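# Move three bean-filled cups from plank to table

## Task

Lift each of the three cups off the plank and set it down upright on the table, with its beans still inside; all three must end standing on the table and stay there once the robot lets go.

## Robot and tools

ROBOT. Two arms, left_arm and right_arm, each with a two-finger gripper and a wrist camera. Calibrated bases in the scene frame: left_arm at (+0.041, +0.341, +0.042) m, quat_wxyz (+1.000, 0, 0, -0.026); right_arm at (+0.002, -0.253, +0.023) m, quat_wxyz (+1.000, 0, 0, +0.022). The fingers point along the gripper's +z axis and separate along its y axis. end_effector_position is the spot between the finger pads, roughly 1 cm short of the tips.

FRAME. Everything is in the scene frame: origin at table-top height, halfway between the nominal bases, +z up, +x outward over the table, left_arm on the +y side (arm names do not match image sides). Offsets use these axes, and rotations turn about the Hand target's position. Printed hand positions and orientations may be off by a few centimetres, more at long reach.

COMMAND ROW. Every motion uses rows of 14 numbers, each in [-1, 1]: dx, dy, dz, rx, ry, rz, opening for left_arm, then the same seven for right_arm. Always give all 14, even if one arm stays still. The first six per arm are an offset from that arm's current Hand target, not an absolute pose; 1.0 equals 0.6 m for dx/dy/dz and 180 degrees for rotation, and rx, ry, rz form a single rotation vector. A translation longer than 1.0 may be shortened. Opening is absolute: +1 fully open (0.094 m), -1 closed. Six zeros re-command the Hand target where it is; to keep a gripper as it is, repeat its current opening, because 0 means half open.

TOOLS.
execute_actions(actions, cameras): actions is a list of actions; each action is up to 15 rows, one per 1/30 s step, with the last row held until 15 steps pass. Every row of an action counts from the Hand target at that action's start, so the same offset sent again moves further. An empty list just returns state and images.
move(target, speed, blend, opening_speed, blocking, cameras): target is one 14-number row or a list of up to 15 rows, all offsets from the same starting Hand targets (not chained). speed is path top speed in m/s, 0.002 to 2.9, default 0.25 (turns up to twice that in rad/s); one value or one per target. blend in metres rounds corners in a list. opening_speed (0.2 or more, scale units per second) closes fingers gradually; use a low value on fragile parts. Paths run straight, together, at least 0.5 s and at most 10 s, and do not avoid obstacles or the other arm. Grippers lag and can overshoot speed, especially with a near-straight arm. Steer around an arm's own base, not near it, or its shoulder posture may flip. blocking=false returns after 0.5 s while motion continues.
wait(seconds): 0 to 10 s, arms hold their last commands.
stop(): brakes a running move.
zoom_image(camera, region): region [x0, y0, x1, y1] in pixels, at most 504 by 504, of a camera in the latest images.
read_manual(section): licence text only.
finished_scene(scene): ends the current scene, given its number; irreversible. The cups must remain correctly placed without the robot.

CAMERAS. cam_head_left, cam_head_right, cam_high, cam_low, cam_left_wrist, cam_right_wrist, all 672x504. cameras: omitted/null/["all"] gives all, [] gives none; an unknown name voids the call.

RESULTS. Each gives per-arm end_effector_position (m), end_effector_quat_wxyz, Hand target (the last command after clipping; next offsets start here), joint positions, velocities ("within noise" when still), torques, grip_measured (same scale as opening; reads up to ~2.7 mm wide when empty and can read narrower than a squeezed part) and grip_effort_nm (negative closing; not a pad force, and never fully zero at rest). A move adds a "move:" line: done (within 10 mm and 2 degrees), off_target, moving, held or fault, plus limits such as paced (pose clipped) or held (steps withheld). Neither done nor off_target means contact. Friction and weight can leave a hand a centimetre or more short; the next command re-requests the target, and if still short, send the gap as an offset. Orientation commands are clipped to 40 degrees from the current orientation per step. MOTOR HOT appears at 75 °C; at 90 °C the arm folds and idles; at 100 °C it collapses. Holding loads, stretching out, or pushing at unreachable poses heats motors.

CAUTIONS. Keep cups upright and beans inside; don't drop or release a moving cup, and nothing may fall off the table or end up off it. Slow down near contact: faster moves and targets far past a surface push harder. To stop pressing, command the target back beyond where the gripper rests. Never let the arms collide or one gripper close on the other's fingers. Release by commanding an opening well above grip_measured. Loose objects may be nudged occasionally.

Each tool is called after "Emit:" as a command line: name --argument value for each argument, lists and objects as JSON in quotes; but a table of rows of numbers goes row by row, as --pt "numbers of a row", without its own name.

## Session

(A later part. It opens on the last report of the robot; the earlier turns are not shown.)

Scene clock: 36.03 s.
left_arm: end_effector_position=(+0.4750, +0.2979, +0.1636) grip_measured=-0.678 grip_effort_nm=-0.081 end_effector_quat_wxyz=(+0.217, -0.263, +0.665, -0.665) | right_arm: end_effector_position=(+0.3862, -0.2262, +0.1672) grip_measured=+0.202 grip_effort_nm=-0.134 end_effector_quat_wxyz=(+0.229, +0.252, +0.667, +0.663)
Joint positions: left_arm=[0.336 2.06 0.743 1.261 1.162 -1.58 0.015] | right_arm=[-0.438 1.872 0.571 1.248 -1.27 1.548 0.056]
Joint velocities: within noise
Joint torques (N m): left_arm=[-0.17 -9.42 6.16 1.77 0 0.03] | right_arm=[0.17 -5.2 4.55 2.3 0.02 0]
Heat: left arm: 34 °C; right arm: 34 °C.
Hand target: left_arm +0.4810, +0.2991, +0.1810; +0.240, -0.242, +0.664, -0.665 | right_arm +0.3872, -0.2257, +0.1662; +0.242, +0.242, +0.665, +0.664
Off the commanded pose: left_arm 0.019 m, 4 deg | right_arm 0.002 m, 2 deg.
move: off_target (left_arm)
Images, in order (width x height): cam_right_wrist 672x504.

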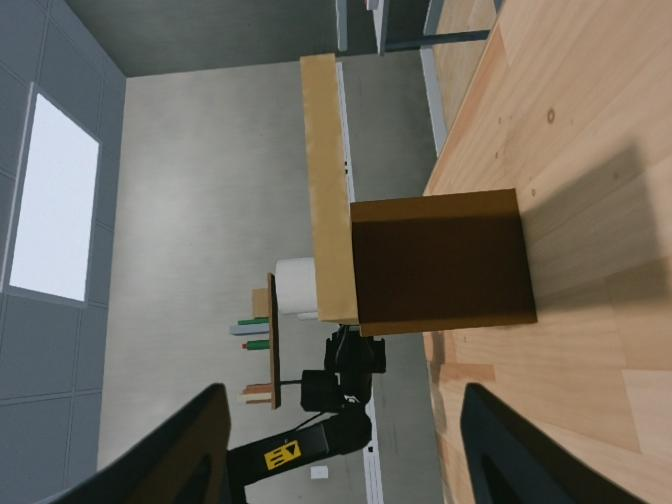

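Emit:
move --pt "0 0 0 0 0 0 -0.68 0.0663 0.072 0.013 0 0 0 0.2" --speed 0.08 --cameras '["cam_right_wrist"]'

Emit:
zoom_image --camera "cam_right_wrist" --region '[200, 250, 460, 504]'

Scene clock: 37.77 s.
left_arm: end_effector_position=(+0.4750, +0.2979, +0.1636) grip_measured=-0.678 grip_effort_nm=-0.081 end_effector_quat_wxyz=(+0.217, -0.263, +0.665, -0.665) | right_arm: end_effector_position=(+0.4213, -0.1821, +0.1760) grip_measured=+0.202 grip_effort_nm=-0.134 end_effector_quat_wxyz=(+0.239, +0.242, +0.666, +0.664)
Joint positions: left_arm=[0.336 2.06 0.743 1.261 1.162 -1.58 0.015] | right_arm=[-0.263 1.91 0.659 1.244 -1.096 1.567 0.056]
Joint velocities: within noise
Joint torques (N m): left_arm=[-0.24 -9.37 6.17 1.76 -0.02 0.06] | right_arm=[0.23 -5.74 7.04 1.85 0.07 0.04]
Heat: left arm: 34 °C; right arm: 34 °C.
Hand target: left_arm +0.4810, +0.2991, +0.1811; +0.240, -0.242, +0.664, -0.665 | right_arm +0.4270, -0.1825, +0.1741; +0.242, +0.242, +0.665, +0.664
Off the commanded pose: left_arm 0.019 m, 4 deg | right_arm 0.006 m, 0 deg.
move: off_target (left_arm)
Images, in order (width x height): cam_right_wrist 672x504.

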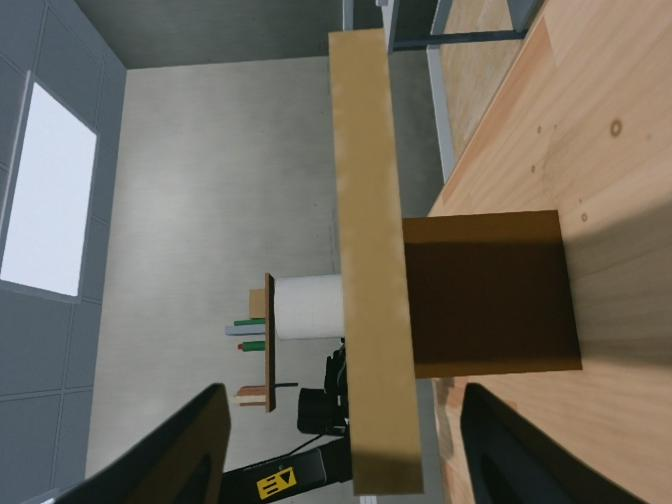

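Scaled by 1.938 from the camera's 672x504 image, which has a finer 960x720 frame.

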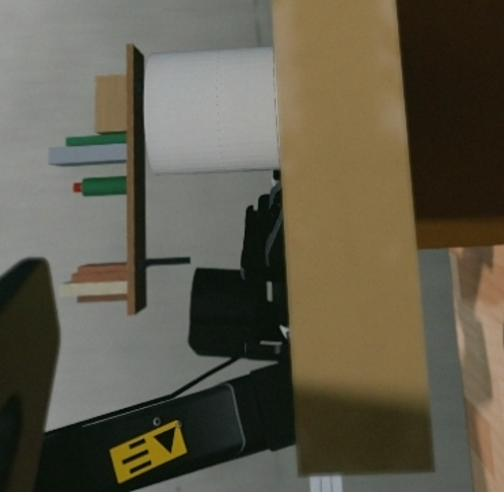

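Emit:
move --pt "0 0 0 0 0 0 -0.68 0 0 -0.017 0 0 0 0.1" --speed 0.06 --cameras '["cam_right_wrist"]'

Emit:
zoom_image --camera "cam_right_wrist" --region '[200, 250, 460, 504]'

Scene clock: 38.73 s.
left_arm: end_effector_position=(+0.4750, +0.2979, +0.1636) grip_measured=-0.678 grip_effort_nm=-0.085 end_effector_quat_wxyz=(+0.217, -0.263, +0.665, -0.665) | right_arm: end_effector_position=(+0.4225, -0.1825, +0.1617) grip_measured=+0.102 grip_effort_nm=-0.139 end_effector_quat_wxyz=(+0.226, +0.255, +0.667, +0.662)
Joint positions: left_arm=[0.336 2.06 0.743 1.261 1.162 -1.58 0.015] | right_arm=[-0.263 1.949 0.659 1.246 -1.095 1.567 0.052]
Joint velocities: within noise
Joint torques (N m): left_arm=[-0.21 -9.4 6.19 1.76 0 0.05] | right_arm=[0.17 -5.82 6.41 2.28 0.05 -0.03]
Heat: left arm: 34 °C; right arm: 34 °C.
Hand target: left_arm +0.4810, +0.2991, +0.1811; +0.240, -0.242, +0.664, -0.665 | right_arm +0.4270, -0.1825, +0.1639; +0.242, +0.242, +0.665, +0.664
Off the commanded pose: left_arm 0.019 m, 4 deg | right_arm 0.005 m, 2 deg.
move: off_target (left_arm)
Images, in order (width x height): cam_right_wrist 672x504.

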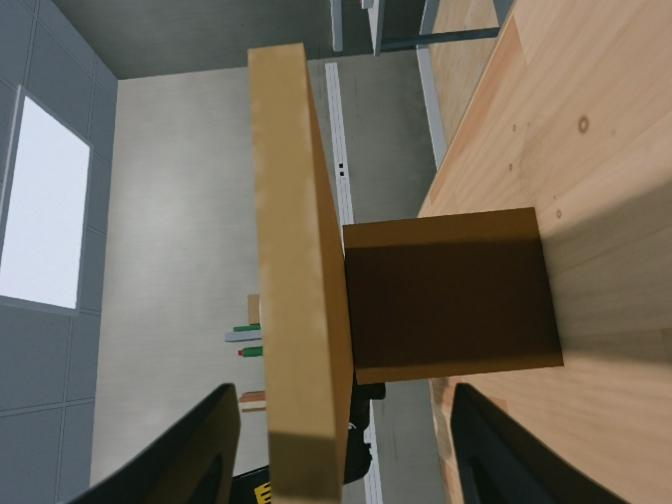

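Scaled by 1.938 from the camera's 672x504 image, which has a finer 960x720 frame.

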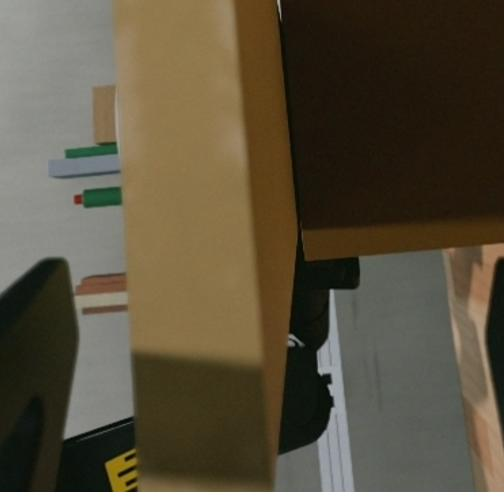

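Emit:
move --pt "0 0 0 0 0 0 -0.68 0 0 0.029 0 0 0 0.1" --speed 0.06 --cameras '["cam_right_wrist"]'

Emit:
zoom_image --camera "cam_right_wrist" --region '[200, 250, 460, 504]'

Scene clock: 39.90 s.
left_arm: end_effector_position=(+0.4750, +0.2979, +0.1636) grip_measured=-0.678 grip_effort_nm=-0.081 end_effector_quat_wxyz=(+0.217, -0.263, +0.665, -0.665) | right_arm: end_effector_position=(+0.4231, -0.1826, +0.1677) grip_measured=+0.102 grip_effort_nm=-0.134 end_effector_quat_wxyz=(+0.228, +0.253, +0.667, +0.663)
Joint positions: left_arm=[0.336 2.06 0.743 1.261 1.162 -1.58 0.015] | right_arm=[-0.263 1.93 0.664 1.229 -1.095 1.57 0.052]
Joint velocities: within noise
Joint torques (N m): left_arm=[-0.21 -9.42 6.12 1.77 -0.01 0.04] | right_arm=[0.31 -9.2 6.93 1.65 0.07 -0.01]
Heat: left arm: 34 °C; right arm: 34 °C.
Hand target: left_arm +0.4810, +0.2991, +0.1811; +0.240, -0.242, +0.664, -0.665 | right_arm +0.4270, -0.1825, +0.1812; +0.242, +0.242, +0.665, +0.664
Off the commanded pose: left_arm 0.019 m, 4 deg | right_arm 0.014 m, 2 deg.
move: off_target (left_arm, right_arm)
Images, in order (width x height): cam_right_wrist 672x504.

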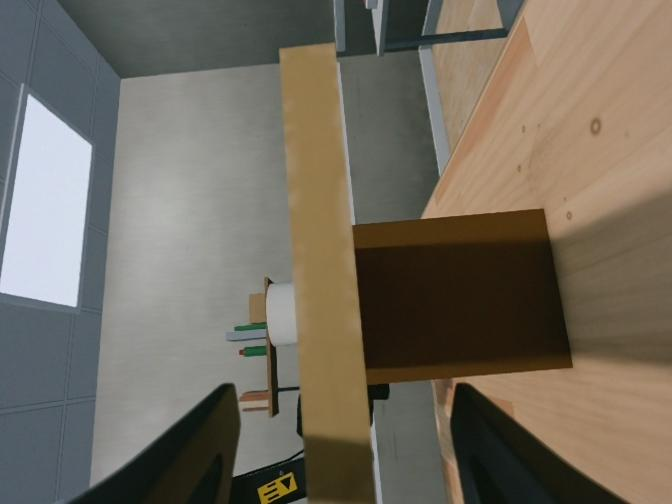

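Scaled by 1.938 from the camera's 672x504 image, which has a finer 960x720 frame.

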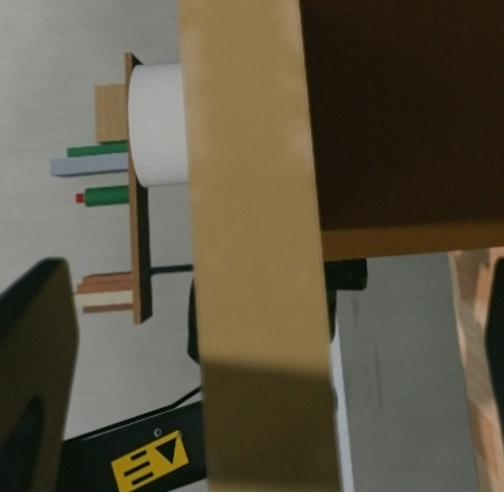

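Emit:
move --pt "0 0 0 0 0 0 -0.68 0 0 0.004 0 0 0 -0.5" --speed 0.06 --opening_speed 0.8 --cameras '["cam_right_wrist"]'

Emit:
zoom_image --camera "cam_right_wrist" --region '[200, 250, 460, 504]'

Scene clock: 41.07 s.
left_arm: end_effector_position=(+0.4750, +0.2979, +0.1636) grip_measured=-0.678 grip_effort_nm=-0.081 end_effector_quat_wxyz=(+0.217, -0.263, +0.665, -0.665) | right_arm: end_effector_position=(+0.4228, -0.1826, +0.1691) grip_measured=-0.498 grip_effort_nm=-0.134 end_effector_quat_wxyz=(+0.227, +0.254, +0.667, +0.663)
Joint positions: left_arm=[0.336 2.06 0.743 1.261 1.162 -1.58 0.015] | right_arm=[-0.263 1.922 0.664 1.218 -1.095 1.571 0.024]
Joint velocities: within noise
Joint torques (N m): left_arm=[-0.18 -9.43 6.17 1.77 -0.01 0.04] | right_arm=[0.2 -9.39 7.16 1.66 0.07 -0.02]
Heat: left arm: 34 °C; right arm: 34 °C.
Hand target: left_arm +0.4810, +0.2991, +0.1811; +0.240, -0.242, +0.664, -0.665 | right_arm +0.4270, -0.1824, +0.1836; +0.242, +0.242, +0.665, +0.664
Off the commanded pose: left_arm 0.019 m, 4 deg | right_arm 0.015 m, 2 deg.
move: off_target (left_arm, right_arm)
Images, in order (width x height): cam_right_wrist 672x504.

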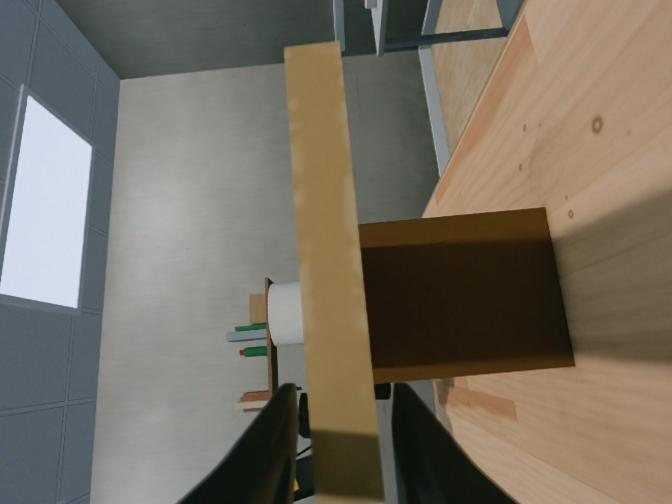

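Scaled by 1.938 from the camera's 672x504 image, which has a finer 960x720 frame.

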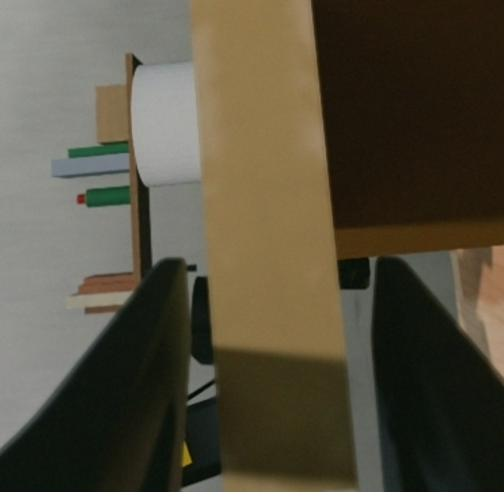

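Emit:
move --pt "0 0 0 0 0 0 -0.68 0 0 -0.02 0 0 0 -0.62" --speed 0.06 --opening_speed 0.4 --cameras '["cam_right_wrist"]'

Emit:
zoom_image --camera "cam_right_wrist" --region '[200, 250, 460, 504]'

Scene clock: 41.93 s.
left_arm: end_effector_position=(+0.4750, +0.2979, +0.1636) grip_measured=-0.678 grip_effort_nm=-0.081 end_effector_quat_wxyz=(+0.217, -0.263, +0.665, -0.665) | right_arm: end_effector_position=(+0.4229, -0.1826, +0.1699) grip_measured=-0.618 grip_effort_nm=-0.134 end_effector_quat_wxyz=(+0.228, +0.253, +0.666, +0.663)
Joint positions: left_arm=[0.336 2.06 0.743 1.261 1.162 -1.58 0.015] | right_arm=[-0.263 1.922 0.664 1.223 -1.095 1.571 0.018]
Joint velocities: within noise
Joint torques (N m): left_arm=[-0.2 -9.36 6.13 1.77 -0.01 0.04] | right_arm=[0.17 -6.08 6.45 2.15 0.06 -0.05]
Heat: left arm: 35 °C; right arm: 34 °C.
Hand target: left_arm +0.4810, +0.2991, +0.1811; +0.240, -0.242, +0.664, -0.665 | right_arm +0.4270, -0.1825, +0.1716; +0.242, +0.242, +0.665, +0.664
Off the commanded pose: left_arm 0.019 m, 4 deg | right_arm 0.004 m, 2 deg.
move: off_target (left_arm)
Images, in order (width x height): cam_right_wrist 672x504.

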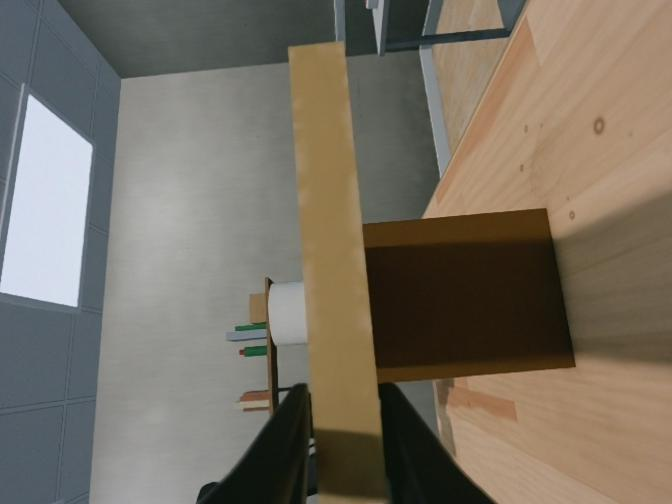

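Scaled by 1.938 from the camera's 672x504 image, which has a finer 960x720 frame.

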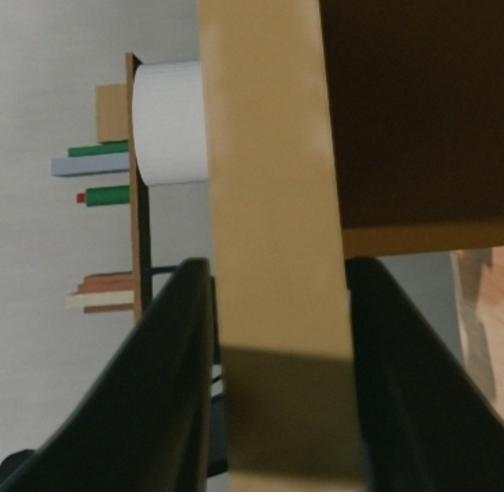

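Emit:
move --pt "0 0 0 0 0 0 -0.2 0 0 0 0 0 0 -0.62" --opening_speed 0.22 --cameras '["cam_right_wrist","cam_left_wrist"]'

Emit:
move --pt "0 0 -0.02 0 0 0 0.25 0 0 0 0 0 0 -0.62" --pt "-0.117 0.14 -0.02 0 0 0 0.25 0 0 0 0 0 0 -0.62" --speed '[0.1,0.15]' --cameras '["cam_left_wrist","cam_right_wrist","cam_head_left"]'

Scene clock: 44.57 s.
left_arm: end_effector_position=(+0.4751, +0.2980, +0.1634) grip_measured=-0.202 grip_effort_nm=0.154 end_effector_quat_wxyz=(+0.217, -0.263, +0.665, -0.664) | right_arm: end_effector_position=(+0.4229, -0.1826, +0.1707) grip_measured=-0.618 grip_effort_nm=-0.134 end_effector_quat_wxyz=(+0.230, +0.251, +0.666, +0.663)
Joint positions: left_arm=[0.336 2.06 0.743 1.26 1.161 -1.58 0.037] | right_arm=[-0.263 1.922 0.664 1.228 -1.095 1.571 0.018]
Joint velocities: within noise
Joint torques (N m): left_arm=[-0.14 -9.43 6.11 1.78 0 0.04] | right_arm=[0.25 -5.89 6.45 2.14 0.07 -0.04]
Heat: left arm: 35 °C; right arm: 34 °C.
Hand target: left_arm +0.4810, +0.2991, +0.1810; +0.240, -0.242, +0.664, -0.665 | right_arm +0.4270, -0.1825, +0.1716; +0.242, +0.242, +0.665, +0.664
Off the commanded pose: left_arm 0.019 m, 4 deg | right_arm 0.004 m, 2 deg.
move: off_target (left_arm)
Images, in order (width x height): cam_left_wrist 672x504, cam_right_wrist 672x504.

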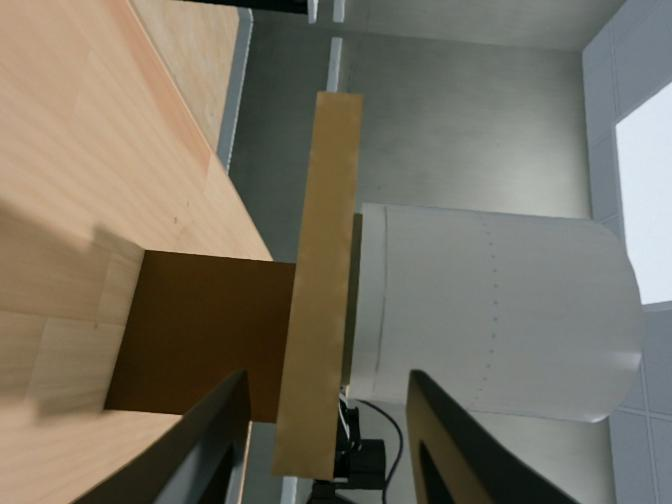

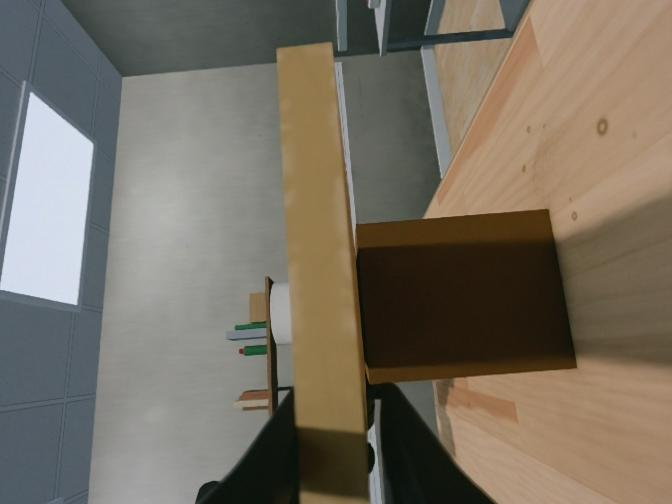

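Scene clock: 47.03 s.
left_arm: end_effector_position=(+0.4146, +0.3863, +0.1599) grip_measured=+0.248 grip_effort_nm=0.149 end_effector_quat_wxyz=(+0.225, -0.267, +0.658, -0.667) | right_arm: end_effector_position=(+0.4229, -0.1826, +0.1707) grip_measured=-0.618 grip_effort_nm=-0.134 end_effector_quat_wxyz=(+0.231, +0.251, +0.666, +0.663)
Joint positions: left_arm=[0.661 2.038 0.66 1.297 1.47 -1.551 0.059] | right_arm=[-0.263 1.922 0.664 1.229 -1.095 1.571 0.018]
Joint velocities: within noise
Joint torques (N m): left_arm=[-0.13 -8.87 2.86 1.8 0.18 0.1] | right_arm=[0.13 -5.96 6.48 2.11 0.05 -0.08]
Heat: left arm: 35 °C; right arm: 34 °C.
Hand target: left_arm +0.4108, +0.3830, +0.1691; +0.240, -0.242, +0.664, -0.665 | right_arm +0.4270, -0.1825, +0.1716; +0.242, +0.242, +0.665, +0.664
Off the commanded pose: left_arm 0.010 m, 3 deg | right_arm 0.004 m, 2 deg.
move: off_target (left_arm)
Images, in order (width x height): cam_head_left 672x504, cam_left_wrist 672x504, cam_right_wrist 672x504.

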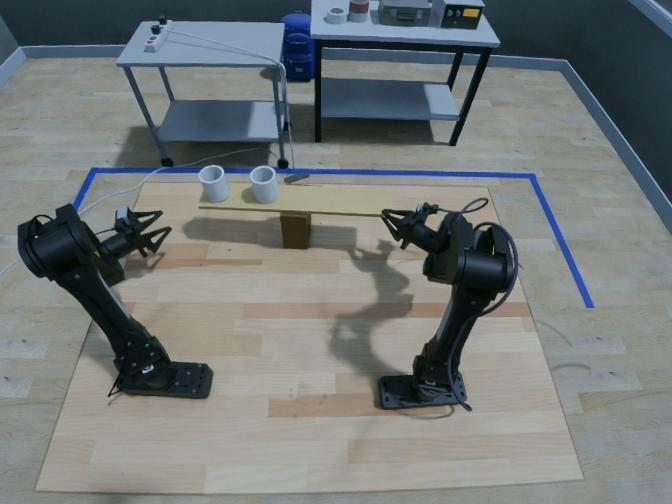

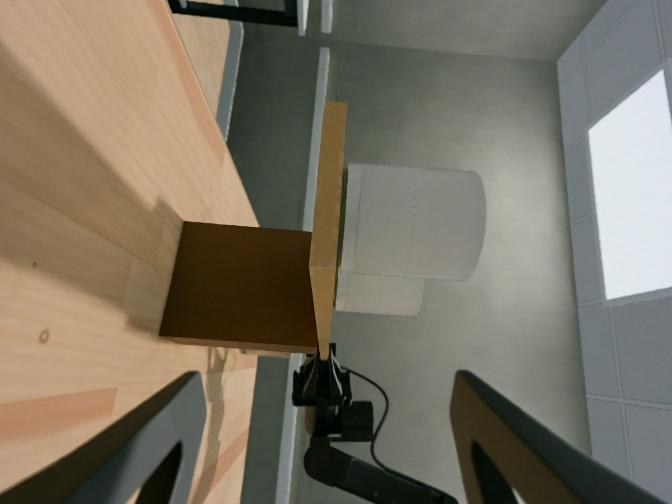

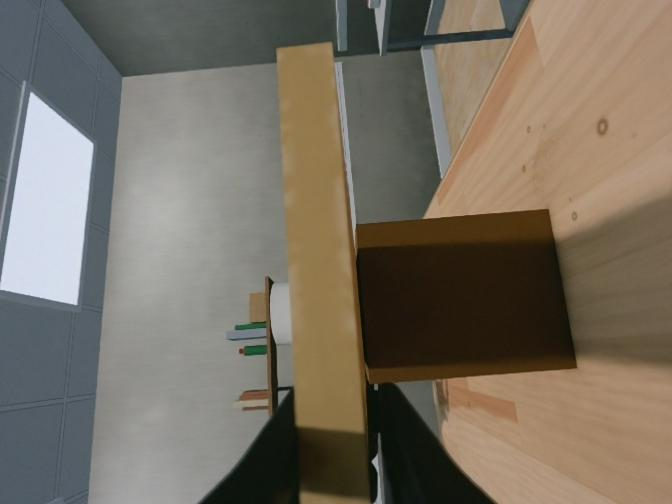

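Emit:
move --pt "-0.051 -0.21 0.088 0.4754 -0.1821 0.183 1 0 0 0 0 0 0 -0.62" --speed 0.3 --cameras '["cam_left_wrist","cam_right_wrist"]'

Scene clock: 51.03 s.
left_arm: end_effector_position=(+0.3817, +0.2561, +0.2224) grip_measured=+0.998 grip_effort_nm=0.144 end_effector_quat_wxyz=(+0.651, +0.000, +0.759, -0.003) | right_arm: end_effector_position=(+0.4229, -0.1826, +0.1707) grip_measured=-0.618 grip_effort_nm=-0.134 end_effector_quat_wxyz=(+0.231, +0.251, +0.666, +0.663)
Joint positions: left_arm=[-0.423 1.108 0.304 0.632 -0.464 -0.082 0.094] | right_arm=[-0.263 1.922 0.664 1.229 -1.095 1.571 0.018]
Joint velocities: within noise
Joint torques (N m): left_arm=[-0.42 -1.87 5.23 2.44 -0.14 -0.02] | right_arm=[0.27 -6.01 6.43 2.09 0.05 -0.05]
Heat: left arm: 35 °C; right arm: 34 °C.
Hand target: left_arm +0.3802, +0.2570, +0.2218; +0.655, -0.002, +0.755, -0.001 | right_arm +0.4270, -0.1825, +0.1716; +0.242, +0.242, +0.665, +0.664
Off the commanded pose: left_arm 0.002 m, 1 deg | right_arm 0.004 m, 2 deg.
move: done
Images, in order (width x height): cam_left_wrist 672x504, cam_right_wrist 672x504.

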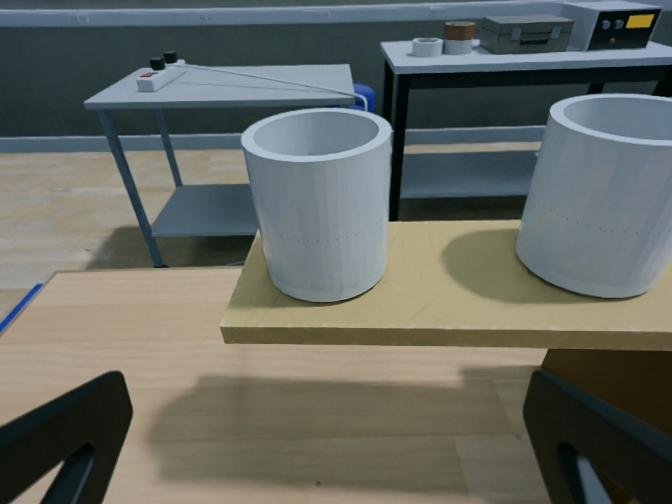

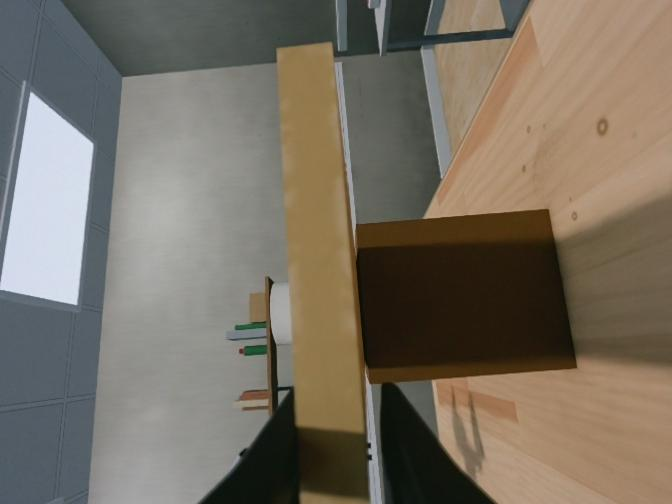

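Emit:
move --pt "0.115 0 -0.018 0 0 0 1 0 0 0 0 0 0 -0.62" --pt "0.2305 0 -0.018 0 0 0 1 0 0 0 0 0 0 -0.62" --speed '[0.15,0.08]' --cameras '["cam_left_wrist"]'

Scene clock: 53.23 s.
left_arm: end_effector_position=(+0.5107, +0.2591, +0.1995) grip_measured=+0.998 grip_effort_nm=0.144 end_effector_quat_wxyz=(+0.642, -0.002, +0.767, +0.005) | right_arm: end_effector_position=(+0.4229, -0.1826, +0.1707) grip_measured=-0.618 grip_effort_nm=-0.134 end_effector_quat_wxyz=(+0.231, +0.251, +0.666, +0.663)
Joint positions: left_arm=[-0.227 1.715 0.692 0.84 -0.284 -0.048 0.094] | right_arm=[-0.263 1.922 0.664 1.229 -1.095 1.571 0.018]
Joint velocities: within noise
Joint torques (N m): left_arm=[0.31 -5.57 8.09 2.32 0.07 0.05] | right_arm=[0.24 -5.91 6.53 2.09 0.09 -0.07]
Heat: left arm: 36 °C; right arm: 34 °C.
Hand target: left_arm +0.5186, +0.2569, +0.2110; +0.655, -0.001, +0.755, -0.001 | right_arm +0.4270, -0.1825, +0.1716; +0.242, +0.242, +0.665, +0.664
Off the commanded pose: left_arm 0.014 m, 2 deg | right_arm 0.004 m, 2 deg.
move: off_target (left_arm)
Images, in order (width x height): cam_left_wrist 672x504.

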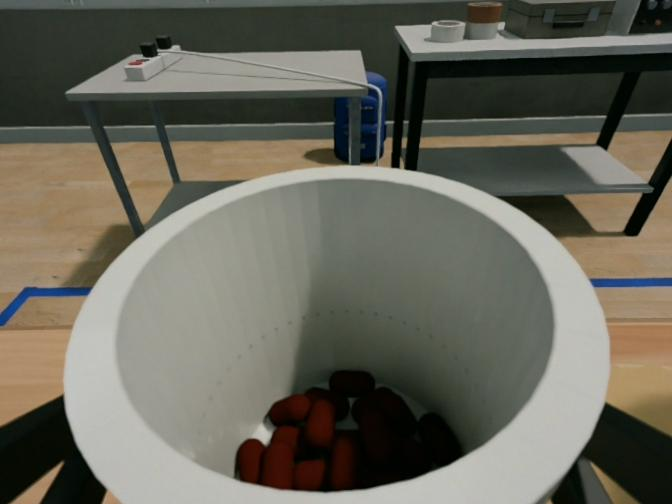

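Emit:
move --pt "0 0 0 0 0 0 0.25 0 0 0 0 0 0 -0.62" --opening_speed 0.35 --cameras '["cam_left_wrist"]'

Emit:
move --pt "0 0 0.12 0 -0.015 0 0.25 0 0 0 0 0 0 -0.62" --speed 0.12

Scene clock: 55.70 s.
left_arm: end_effector_position=(+0.5107, +0.2583, +0.1994) grip_measured=+0.368 grip_effort_nm=-0.994 end_effector_quat_wxyz=(+0.642, -0.001, +0.767, +0.003) | right_arm: end_effector_position=(+0.4229, -0.1826, +0.1707) grip_measured=-0.618 grip_effort_nm=-0.144 end_effector_quat_wxyz=(+0.231, +0.251, +0.666, +0.663)
Joint positions: left_arm=[-0.227 1.715 0.692 0.84 -0.28 -0.048 0.064] | right_arm=[-0.263 1.922 0.664 1.229 -1.095 1.571 0.018]
Joint velocities: within noise
Joint torques (N m): left_arm=[0.32 -5.56 8.09 2.31 0.03 0.04] | right_arm=[0.29 -5.93 6.43 2.1 0.06 -0.05]
Heat: left arm: 36 °C; right arm: 34 °C.
Hand target: left_arm +0.5186, +0.2569, +0.2110; +0.655, -0.001, +0.755, -0.001 | right_arm +0.4270, -0.1825, +0.1716; +0.242, +0.242, +0.665, +0.664
Off the commanded pose: left_arm 0.014 m, 2 deg | right_arm 0.004 m, 2 deg.
move: off_target (left_arm)
Images, in order (width x height): cam_left_wrist 672x504.

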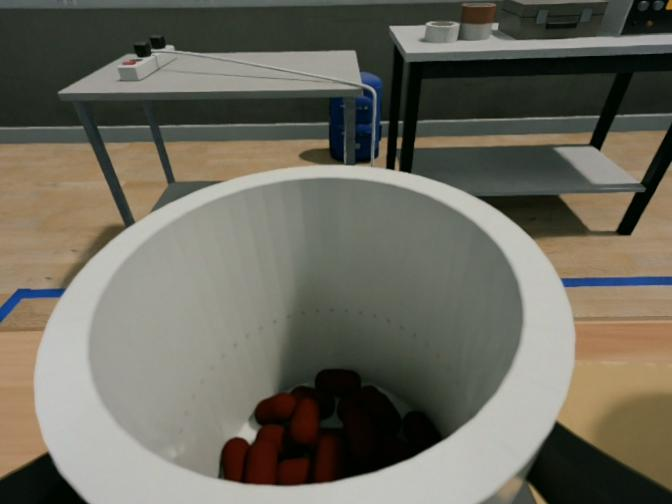

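Scene clock: 57.10 s.
left_arm: end_effector_position=(+0.5119, +0.2580, +0.2420) grip_measured=+0.368 grip_effort_nm=-0.999 end_effector_quat_wxyz=(+0.633, +0.007, +0.774, +0.010) | right_arm: end_effector_position=(+0.4229, -0.1826, +0.1707) grip_measured=-0.618 grip_effort_nm=-0.139 end_effector_quat_wxyz=(+0.230, +0.251, +0.666, +0.663)
Joint positions: left_arm=[-0.227 1.587 0.795 0.585 -0.28 -0.034 0.064] | right_arm=[-0.263 1.922 0.664 1.228 -1.095 1.571 0.018]
Joint velocities: within noise
Joint torques (N m): left_arm=[0.28 -8.34 9.48 2.62 0.02 0.05] | right_arm=[0.29 -5.98 6.5 2.08 0.08 -0.06]
Heat: left arm: 36 °C; right arm: 34 °C.
Hand target: left_arm +0.5185, +0.2569, +0.2831; +0.673, -0.001, +0.740, -0.001 | right_arm +0.4270, -0.1824, +0.1716; +0.242, +0.242, +0.665, +0.664
Off the commanded pose: left_arm 0.042 m, 6 deg | right_arm 0.004 m, 2 deg.
move: off_target (left_arm)

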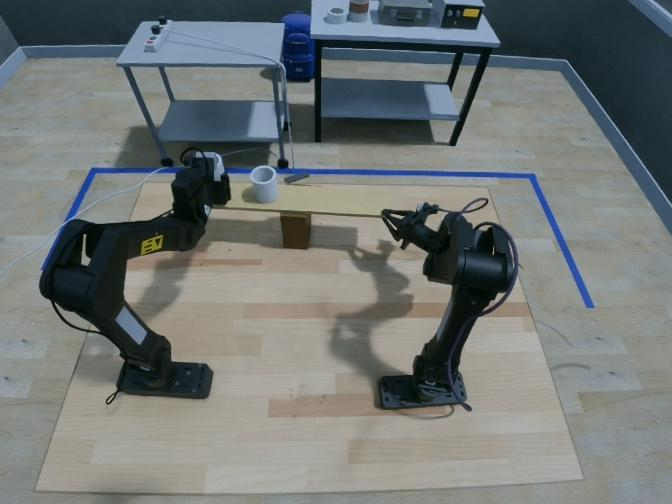

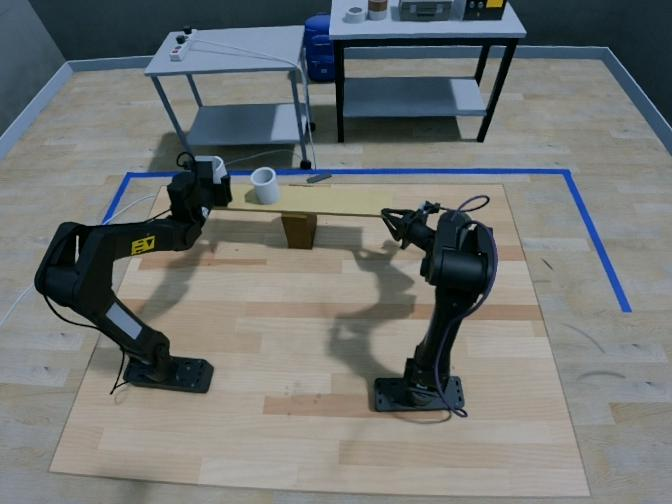

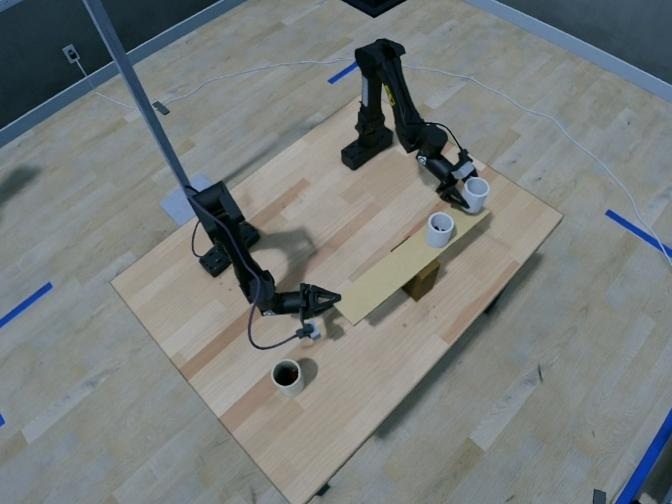

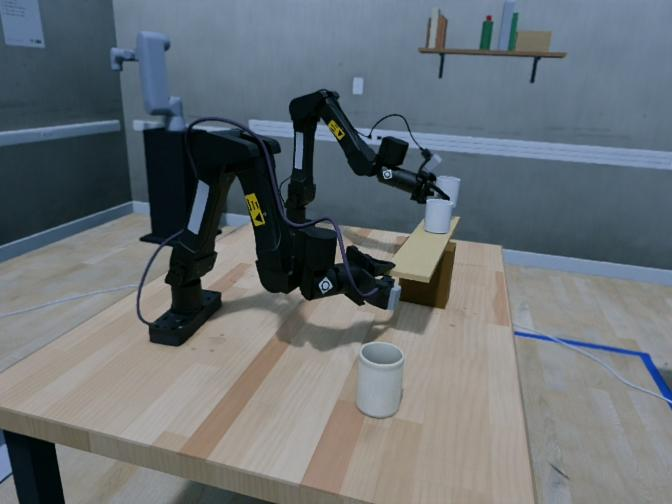

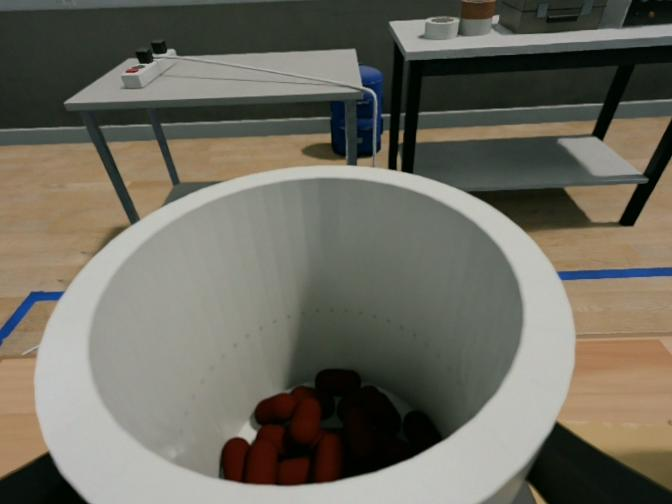

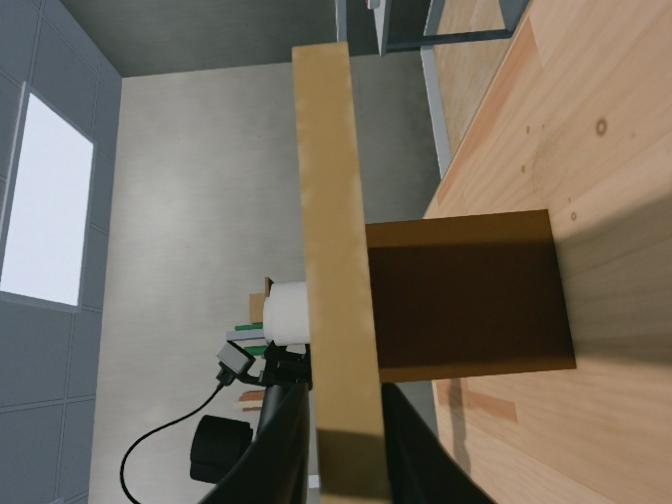

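Emit:
move --pt "-0.03 0.2385 -0.05 0 0 0 0.25 0 0 0 0 0 0 -0.62" --pt "0.0275 0.2385 -0.2 0 0 0 0.25 0 0 0 0 0 0 -0.62" --pt "0.0275 0.2385 -0.342 0 0 0 0.25 0 0 0 0 0 0 -0.62" --speed '[0.22,0.2,0.15]' --blend '[0.04,0.03,0]' --cameras '["cam_left_wrist","cam_right_wrist"]'

Scene clock: 59.80 s.
left_arm: end_effector_position=(+0.5236, +0.4030, +0.0514) grip_measured=+0.367 grip_effort_nm=-0.994 end_effector_quat_wxyz=(+0.631, -0.014, +0.776, +0.000) | right_arm: end_effector_position=(+0.4229, -0.1826, +0.1707) grip_measured=-0.618 grip_effort_nm=-0.134 end_effector_quat_wxyz=(+0.230, +0.251, +0.666, +0.663)
Joint positions: left_arm=[0.239 2.336 0.693 1.435 0.166 0.016 0.064] | right_arm=[-0.263 1.922 0.664 1.228 -1.095 1.571 0.018]
Joint velocities: within noise
Joint torques (N m): left_arm=[-0.42 -7.57 4.9 3.13 0.16 -0.01] | right_arm=[0.24 -6.02 6.53 2.11 0.07 -0.04]
Heat: left arm: 38 °C; right arm: 34 °C.
Hand target: left_arm +0.5350, +0.4001, +0.0779; +0.673, -0.001, +0.740, -0.001 | right_arm +0.4270, -0.1824, +0.1716; +0.242, +0.242, +0.665, +0.664
Off the commanded pose: left_arm 0.029 m, 6 deg | right_arm 0.004 m, 2 deg.
move: off_target (left_arm)
Images, in order (width x height): cam_left_wrist 672x504, cam_right_wrist 672x504.

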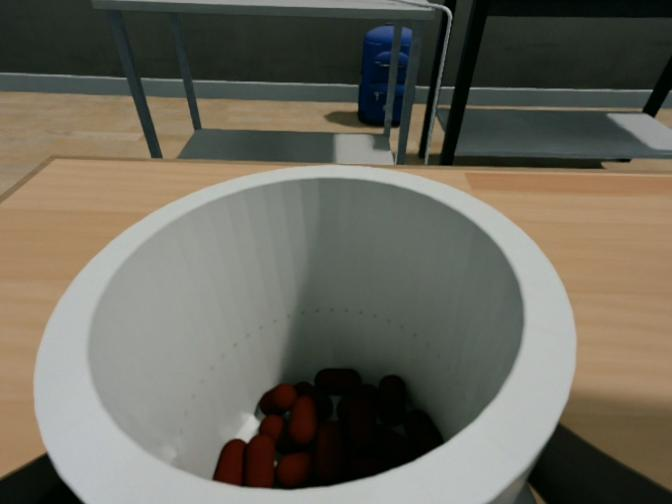

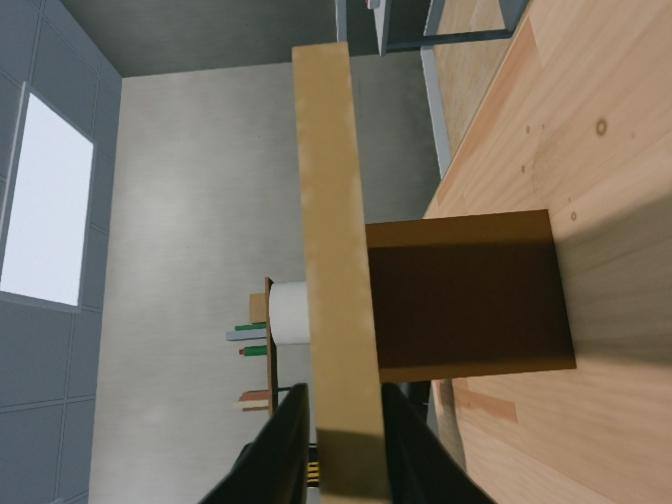

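Emit:
move --pt "0 0 -0.013 0.007 -0.004 0 0.25 0 0 0 0 0 0 -0.62" --speed 0.04 --cameras '[]'

Emit:
move --pt "0 0 -0.012 0 0 0 0.25 0 0 0 0 0 0 -0.62" --speed 0.04 --cameras '["cam_left_wrist"]'

Scene clock: 60.80 s.
left_arm: end_effector_position=(+0.5249, +0.4032, +0.0454) grip_measured=+0.367 grip_effort_nm=-0.999 end_effector_quat_wxyz=(+0.638, -0.007, +0.770, +0.006) | right_arm: end_effector_position=(+0.4229, -0.1826, +0.1707) grip_measured=-0.618 grip_effort_nm=-0.134 end_effector_quat_wxyz=(+0.230, +0.251, +0.666, +0.663)
Joint positions: left_arm=[0.239 2.385 0.707 1.489 0.166 0.032 0.064] | right_arm=[-0.263 1.922 0.664 1.228 -1.095 1.571 0.018]
Joint velocities: within noise
Joint torques (N m): left_arm=[-0.5 -7.65 4.63 3.1 0.13 -0.01] | right_arm=[0.24 -5.96 6.43 2.1 0.08 0]
Heat: left arm: 38 °C; right arm: 34 °C.
Hand target: left_arm +0.5350, +0.4001, +0.0700; +0.677, +0.006, +0.736, +0.008 | right_arm +0.4270, -0.1824, +0.1716; +0.242, +0.242, +0.665, +0.664
Off the commanded pose: left_arm 0.027 m, 6 deg | right_arm 0.004 m, 2 deg.
move: off_target (left_arm)
No camera images: "cameras" was empty.

Scene clock: 61.53 s.
left_arm: end_effector_position=(+0.5271, +0.4036, +0.0449) grip_measured=+0.367 grip_effort_nm=-0.994 end_effector_quat_wxyz=(+0.643, -0.004, +0.766, +0.008) | right_arm: end_effector_position=(+0.4229, -0.1826, +0.1707) grip_measured=-0.618 grip_effort_nm=-0.139 end_effector_quat_wxyz=(+0.230, +0.251, +0.666, +0.663)
Joint positions: left_arm=[0.239 2.402 0.719 1.506 0.166 0.037 0.064] | right_arm=[-0.263 1.922 0.664 1.228 -1.095 1.571 0.018]
Joint velocities: within noise
Joint torques (N m): left_arm=[-0.43 -7.38 4.33 2.95 0.15 -0.01] | right_arm=[0.31 -5.89 6.41 2.11 0.05 -0.04]
Heat: left arm: 38 °C; right arm: 34 °C.
Hand target: left_arm +0.5350, +0.4001, +0.0629; +0.678, +0.006, +0.735, +0.007 | right_arm +0.4270, -0.1824, +0.1716; +0.242, +0.242, +0.665, +0.664
Off the commanded pose: left_arm 0.020 m, 5 deg | right_arm 0.004 m, 2 deg.
joint sent to its limit (left arm) — joint 4 (wrist pitch), upper limit. The joint targets still meet the commanded pose.
move: off_target (left_arm)
Images, in order (width x height): cam_left_wrist 672x504.

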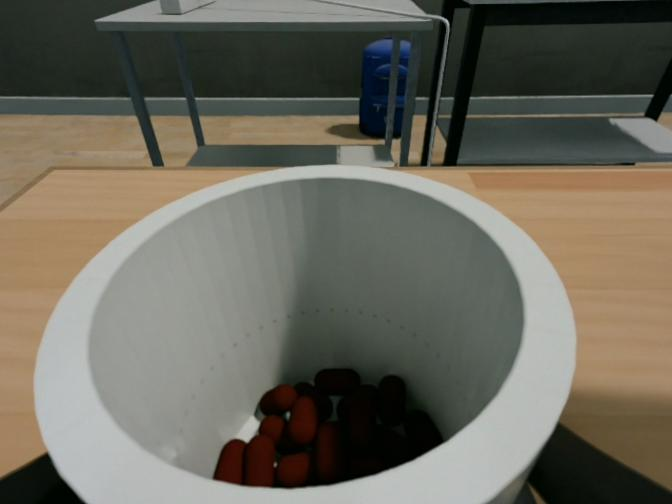

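Emit:
move --pt "0 0 0 0 0 0 0.55 0 0 0 0 0 0 -0.62" --opening_speed 0.22 --cameras '["cam_left_wrist"]'

Emit:
move --pt "0 0 0 0 0 0 1 0 0 0 0 0 0 -0.62" --pt "-0.225 0 0.03 0 0 0 1 0 0 0 0 0 0 -0.62" --pt "-0.29 -0.13 0.25 -0.006 0.019 0 1 0 0 0 0 0 0 -0.62" --pt "-0.267 -0.4635 0.265 -0.006 0.019 0 1 0 0 0 0 0 0 -0.62" --speed '[0.1,0.13,0.3,0.3]' --blend '[0,0.02,0.04,0]'

Scene clock: 63.33 s.
left_arm: end_effector_position=(+0.5291, +0.4038, +0.0486) grip_measured=+0.548 grip_effort_nm=0.149 end_effector_quat_wxyz=(+0.648, -0.003, +0.761, +0.009) | right_arm: end_effector_position=(+0.4229, -0.1826, +0.1707) grip_measured=-0.618 grip_effort_nm=-0.139 end_effector_quat_wxyz=(+0.230, +0.251, +0.666, +0.663)
Joint positions: left_arm=[0.239 2.402 0.724 1.515 0.167 0.037 0.073] | right_arm=[-0.263 1.922 0.664 1.228 -1.095 1.571 0.018]
Joint velocities: within noise
Joint torques (N m): left_arm=[-0.46 -7.41 3.97 2.82 0.13 -0.01] | right_arm=[0.27 -6.09 6.42 2.09 0.06 -0.02]
Heat: left arm: 39 °C; right arm: 35 °C.
Hand target: left_arm +0.5349, +0.4001, +0.0628; +0.677, +0.006, +0.736, +0.007 | right_arm +0.4270, -0.1824, +0.1716; +0.242, +0.242, +0.665, +0.664
Off the commanded pose: left_arm 0.016 m, 5 deg | right_arm 0.004 m, 2 deg.
joint sent to its limit (left arm) — joint 4 (wrist pitch), upper limit. The joint targets still meet the commanded pose.
move: off_target (left_arm)
Images, in order (width x height): cam_left_wrist 672x504.

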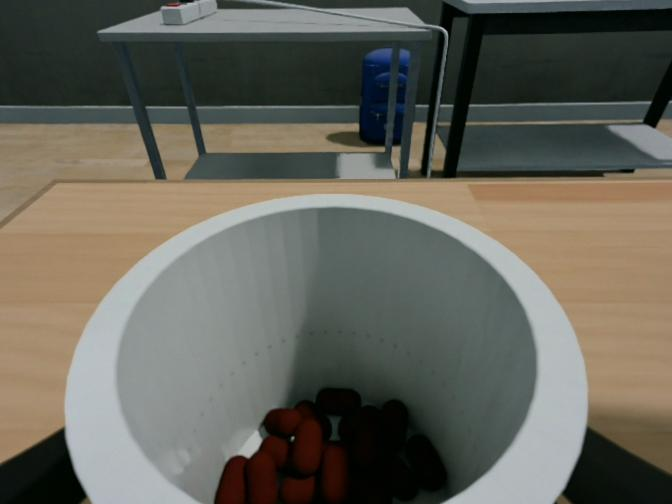

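Scene clock: 67.33 s.
left_arm: end_effector_position=(+0.3714, +0.1238, +0.2142) grip_measured=+0.998 grip_effort_nm=0.144 end_effector_quat_wxyz=(+0.652, +0.011, +0.758, +0.001) | right_arm: end_effector_position=(+0.4229, -0.1826, +0.1707) grip_measured=-0.618 grip_effort_nm=-0.134 end_effector_quat_wxyz=(+0.230, +0.251, +0.666, +0.663)
Joint positions: left_arm=[-0.899 1.517 0.56 0.707 -0.923 -0.185 0.094] | right_arm=[-0.263 1.922 0.664 1.228 -1.095 1.571 0.018]
Joint velocities: within noise
Joint torques (N m): left_arm=[0.08 -4.57 8.16 1.62 -0.23 -0.08] | right_arm=[0.14 -5.97 6.45 2.14 0.07 -0.05]
Heat: left arm: 39 °C; right arm: 35 °C.
Hand target: left_arm +0.3747, +0.1219, +0.2219; +0.655, +0.000, +0.755, +0.000 | right_arm +0.4270, -0.1824, +0.1716; +0.242, +0.242, +0.665, +0.664
Off the commanded pose: left_arm 0.009 m, 1 deg | right_arm 0.004 m, 2 deg.
move: done

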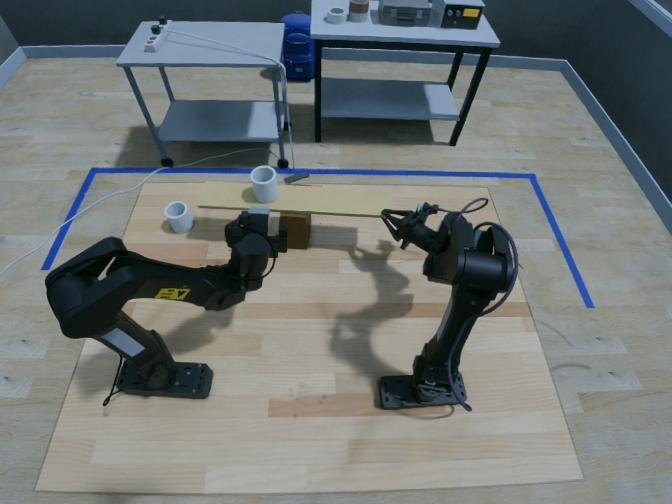

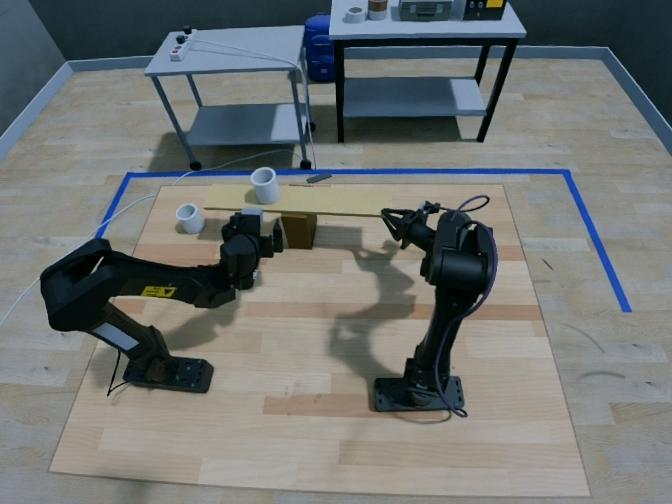

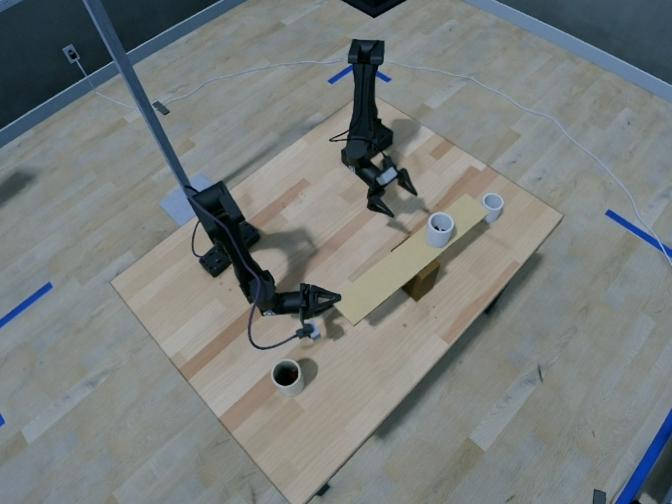

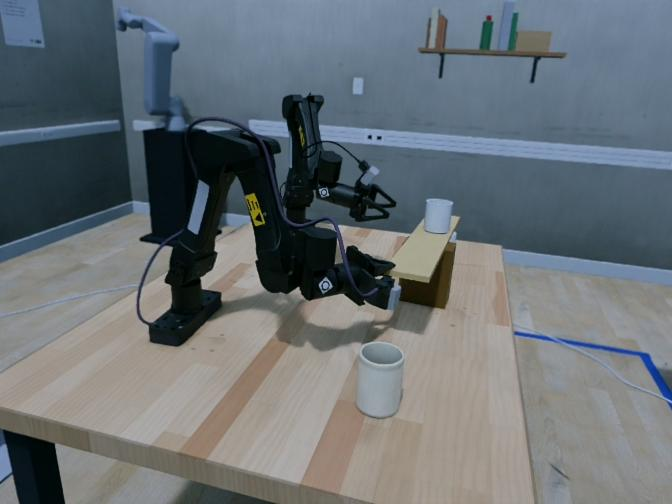

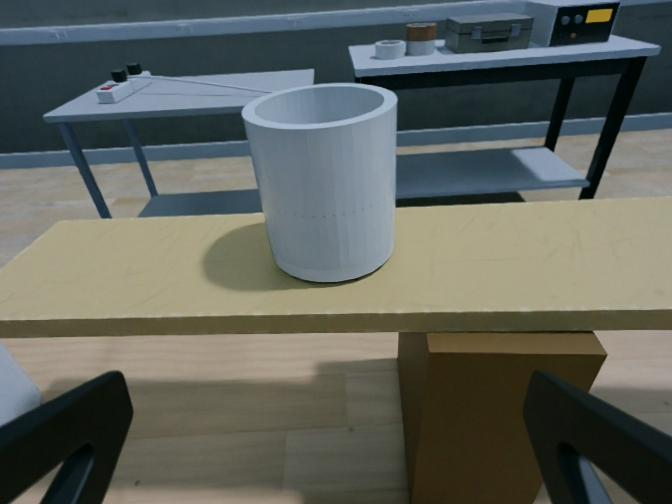

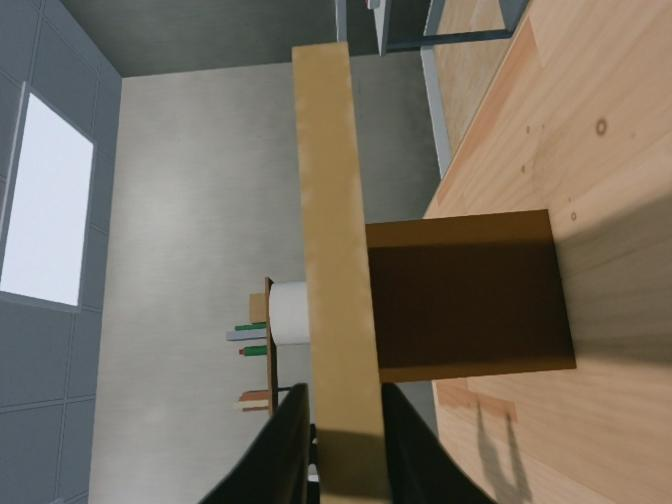

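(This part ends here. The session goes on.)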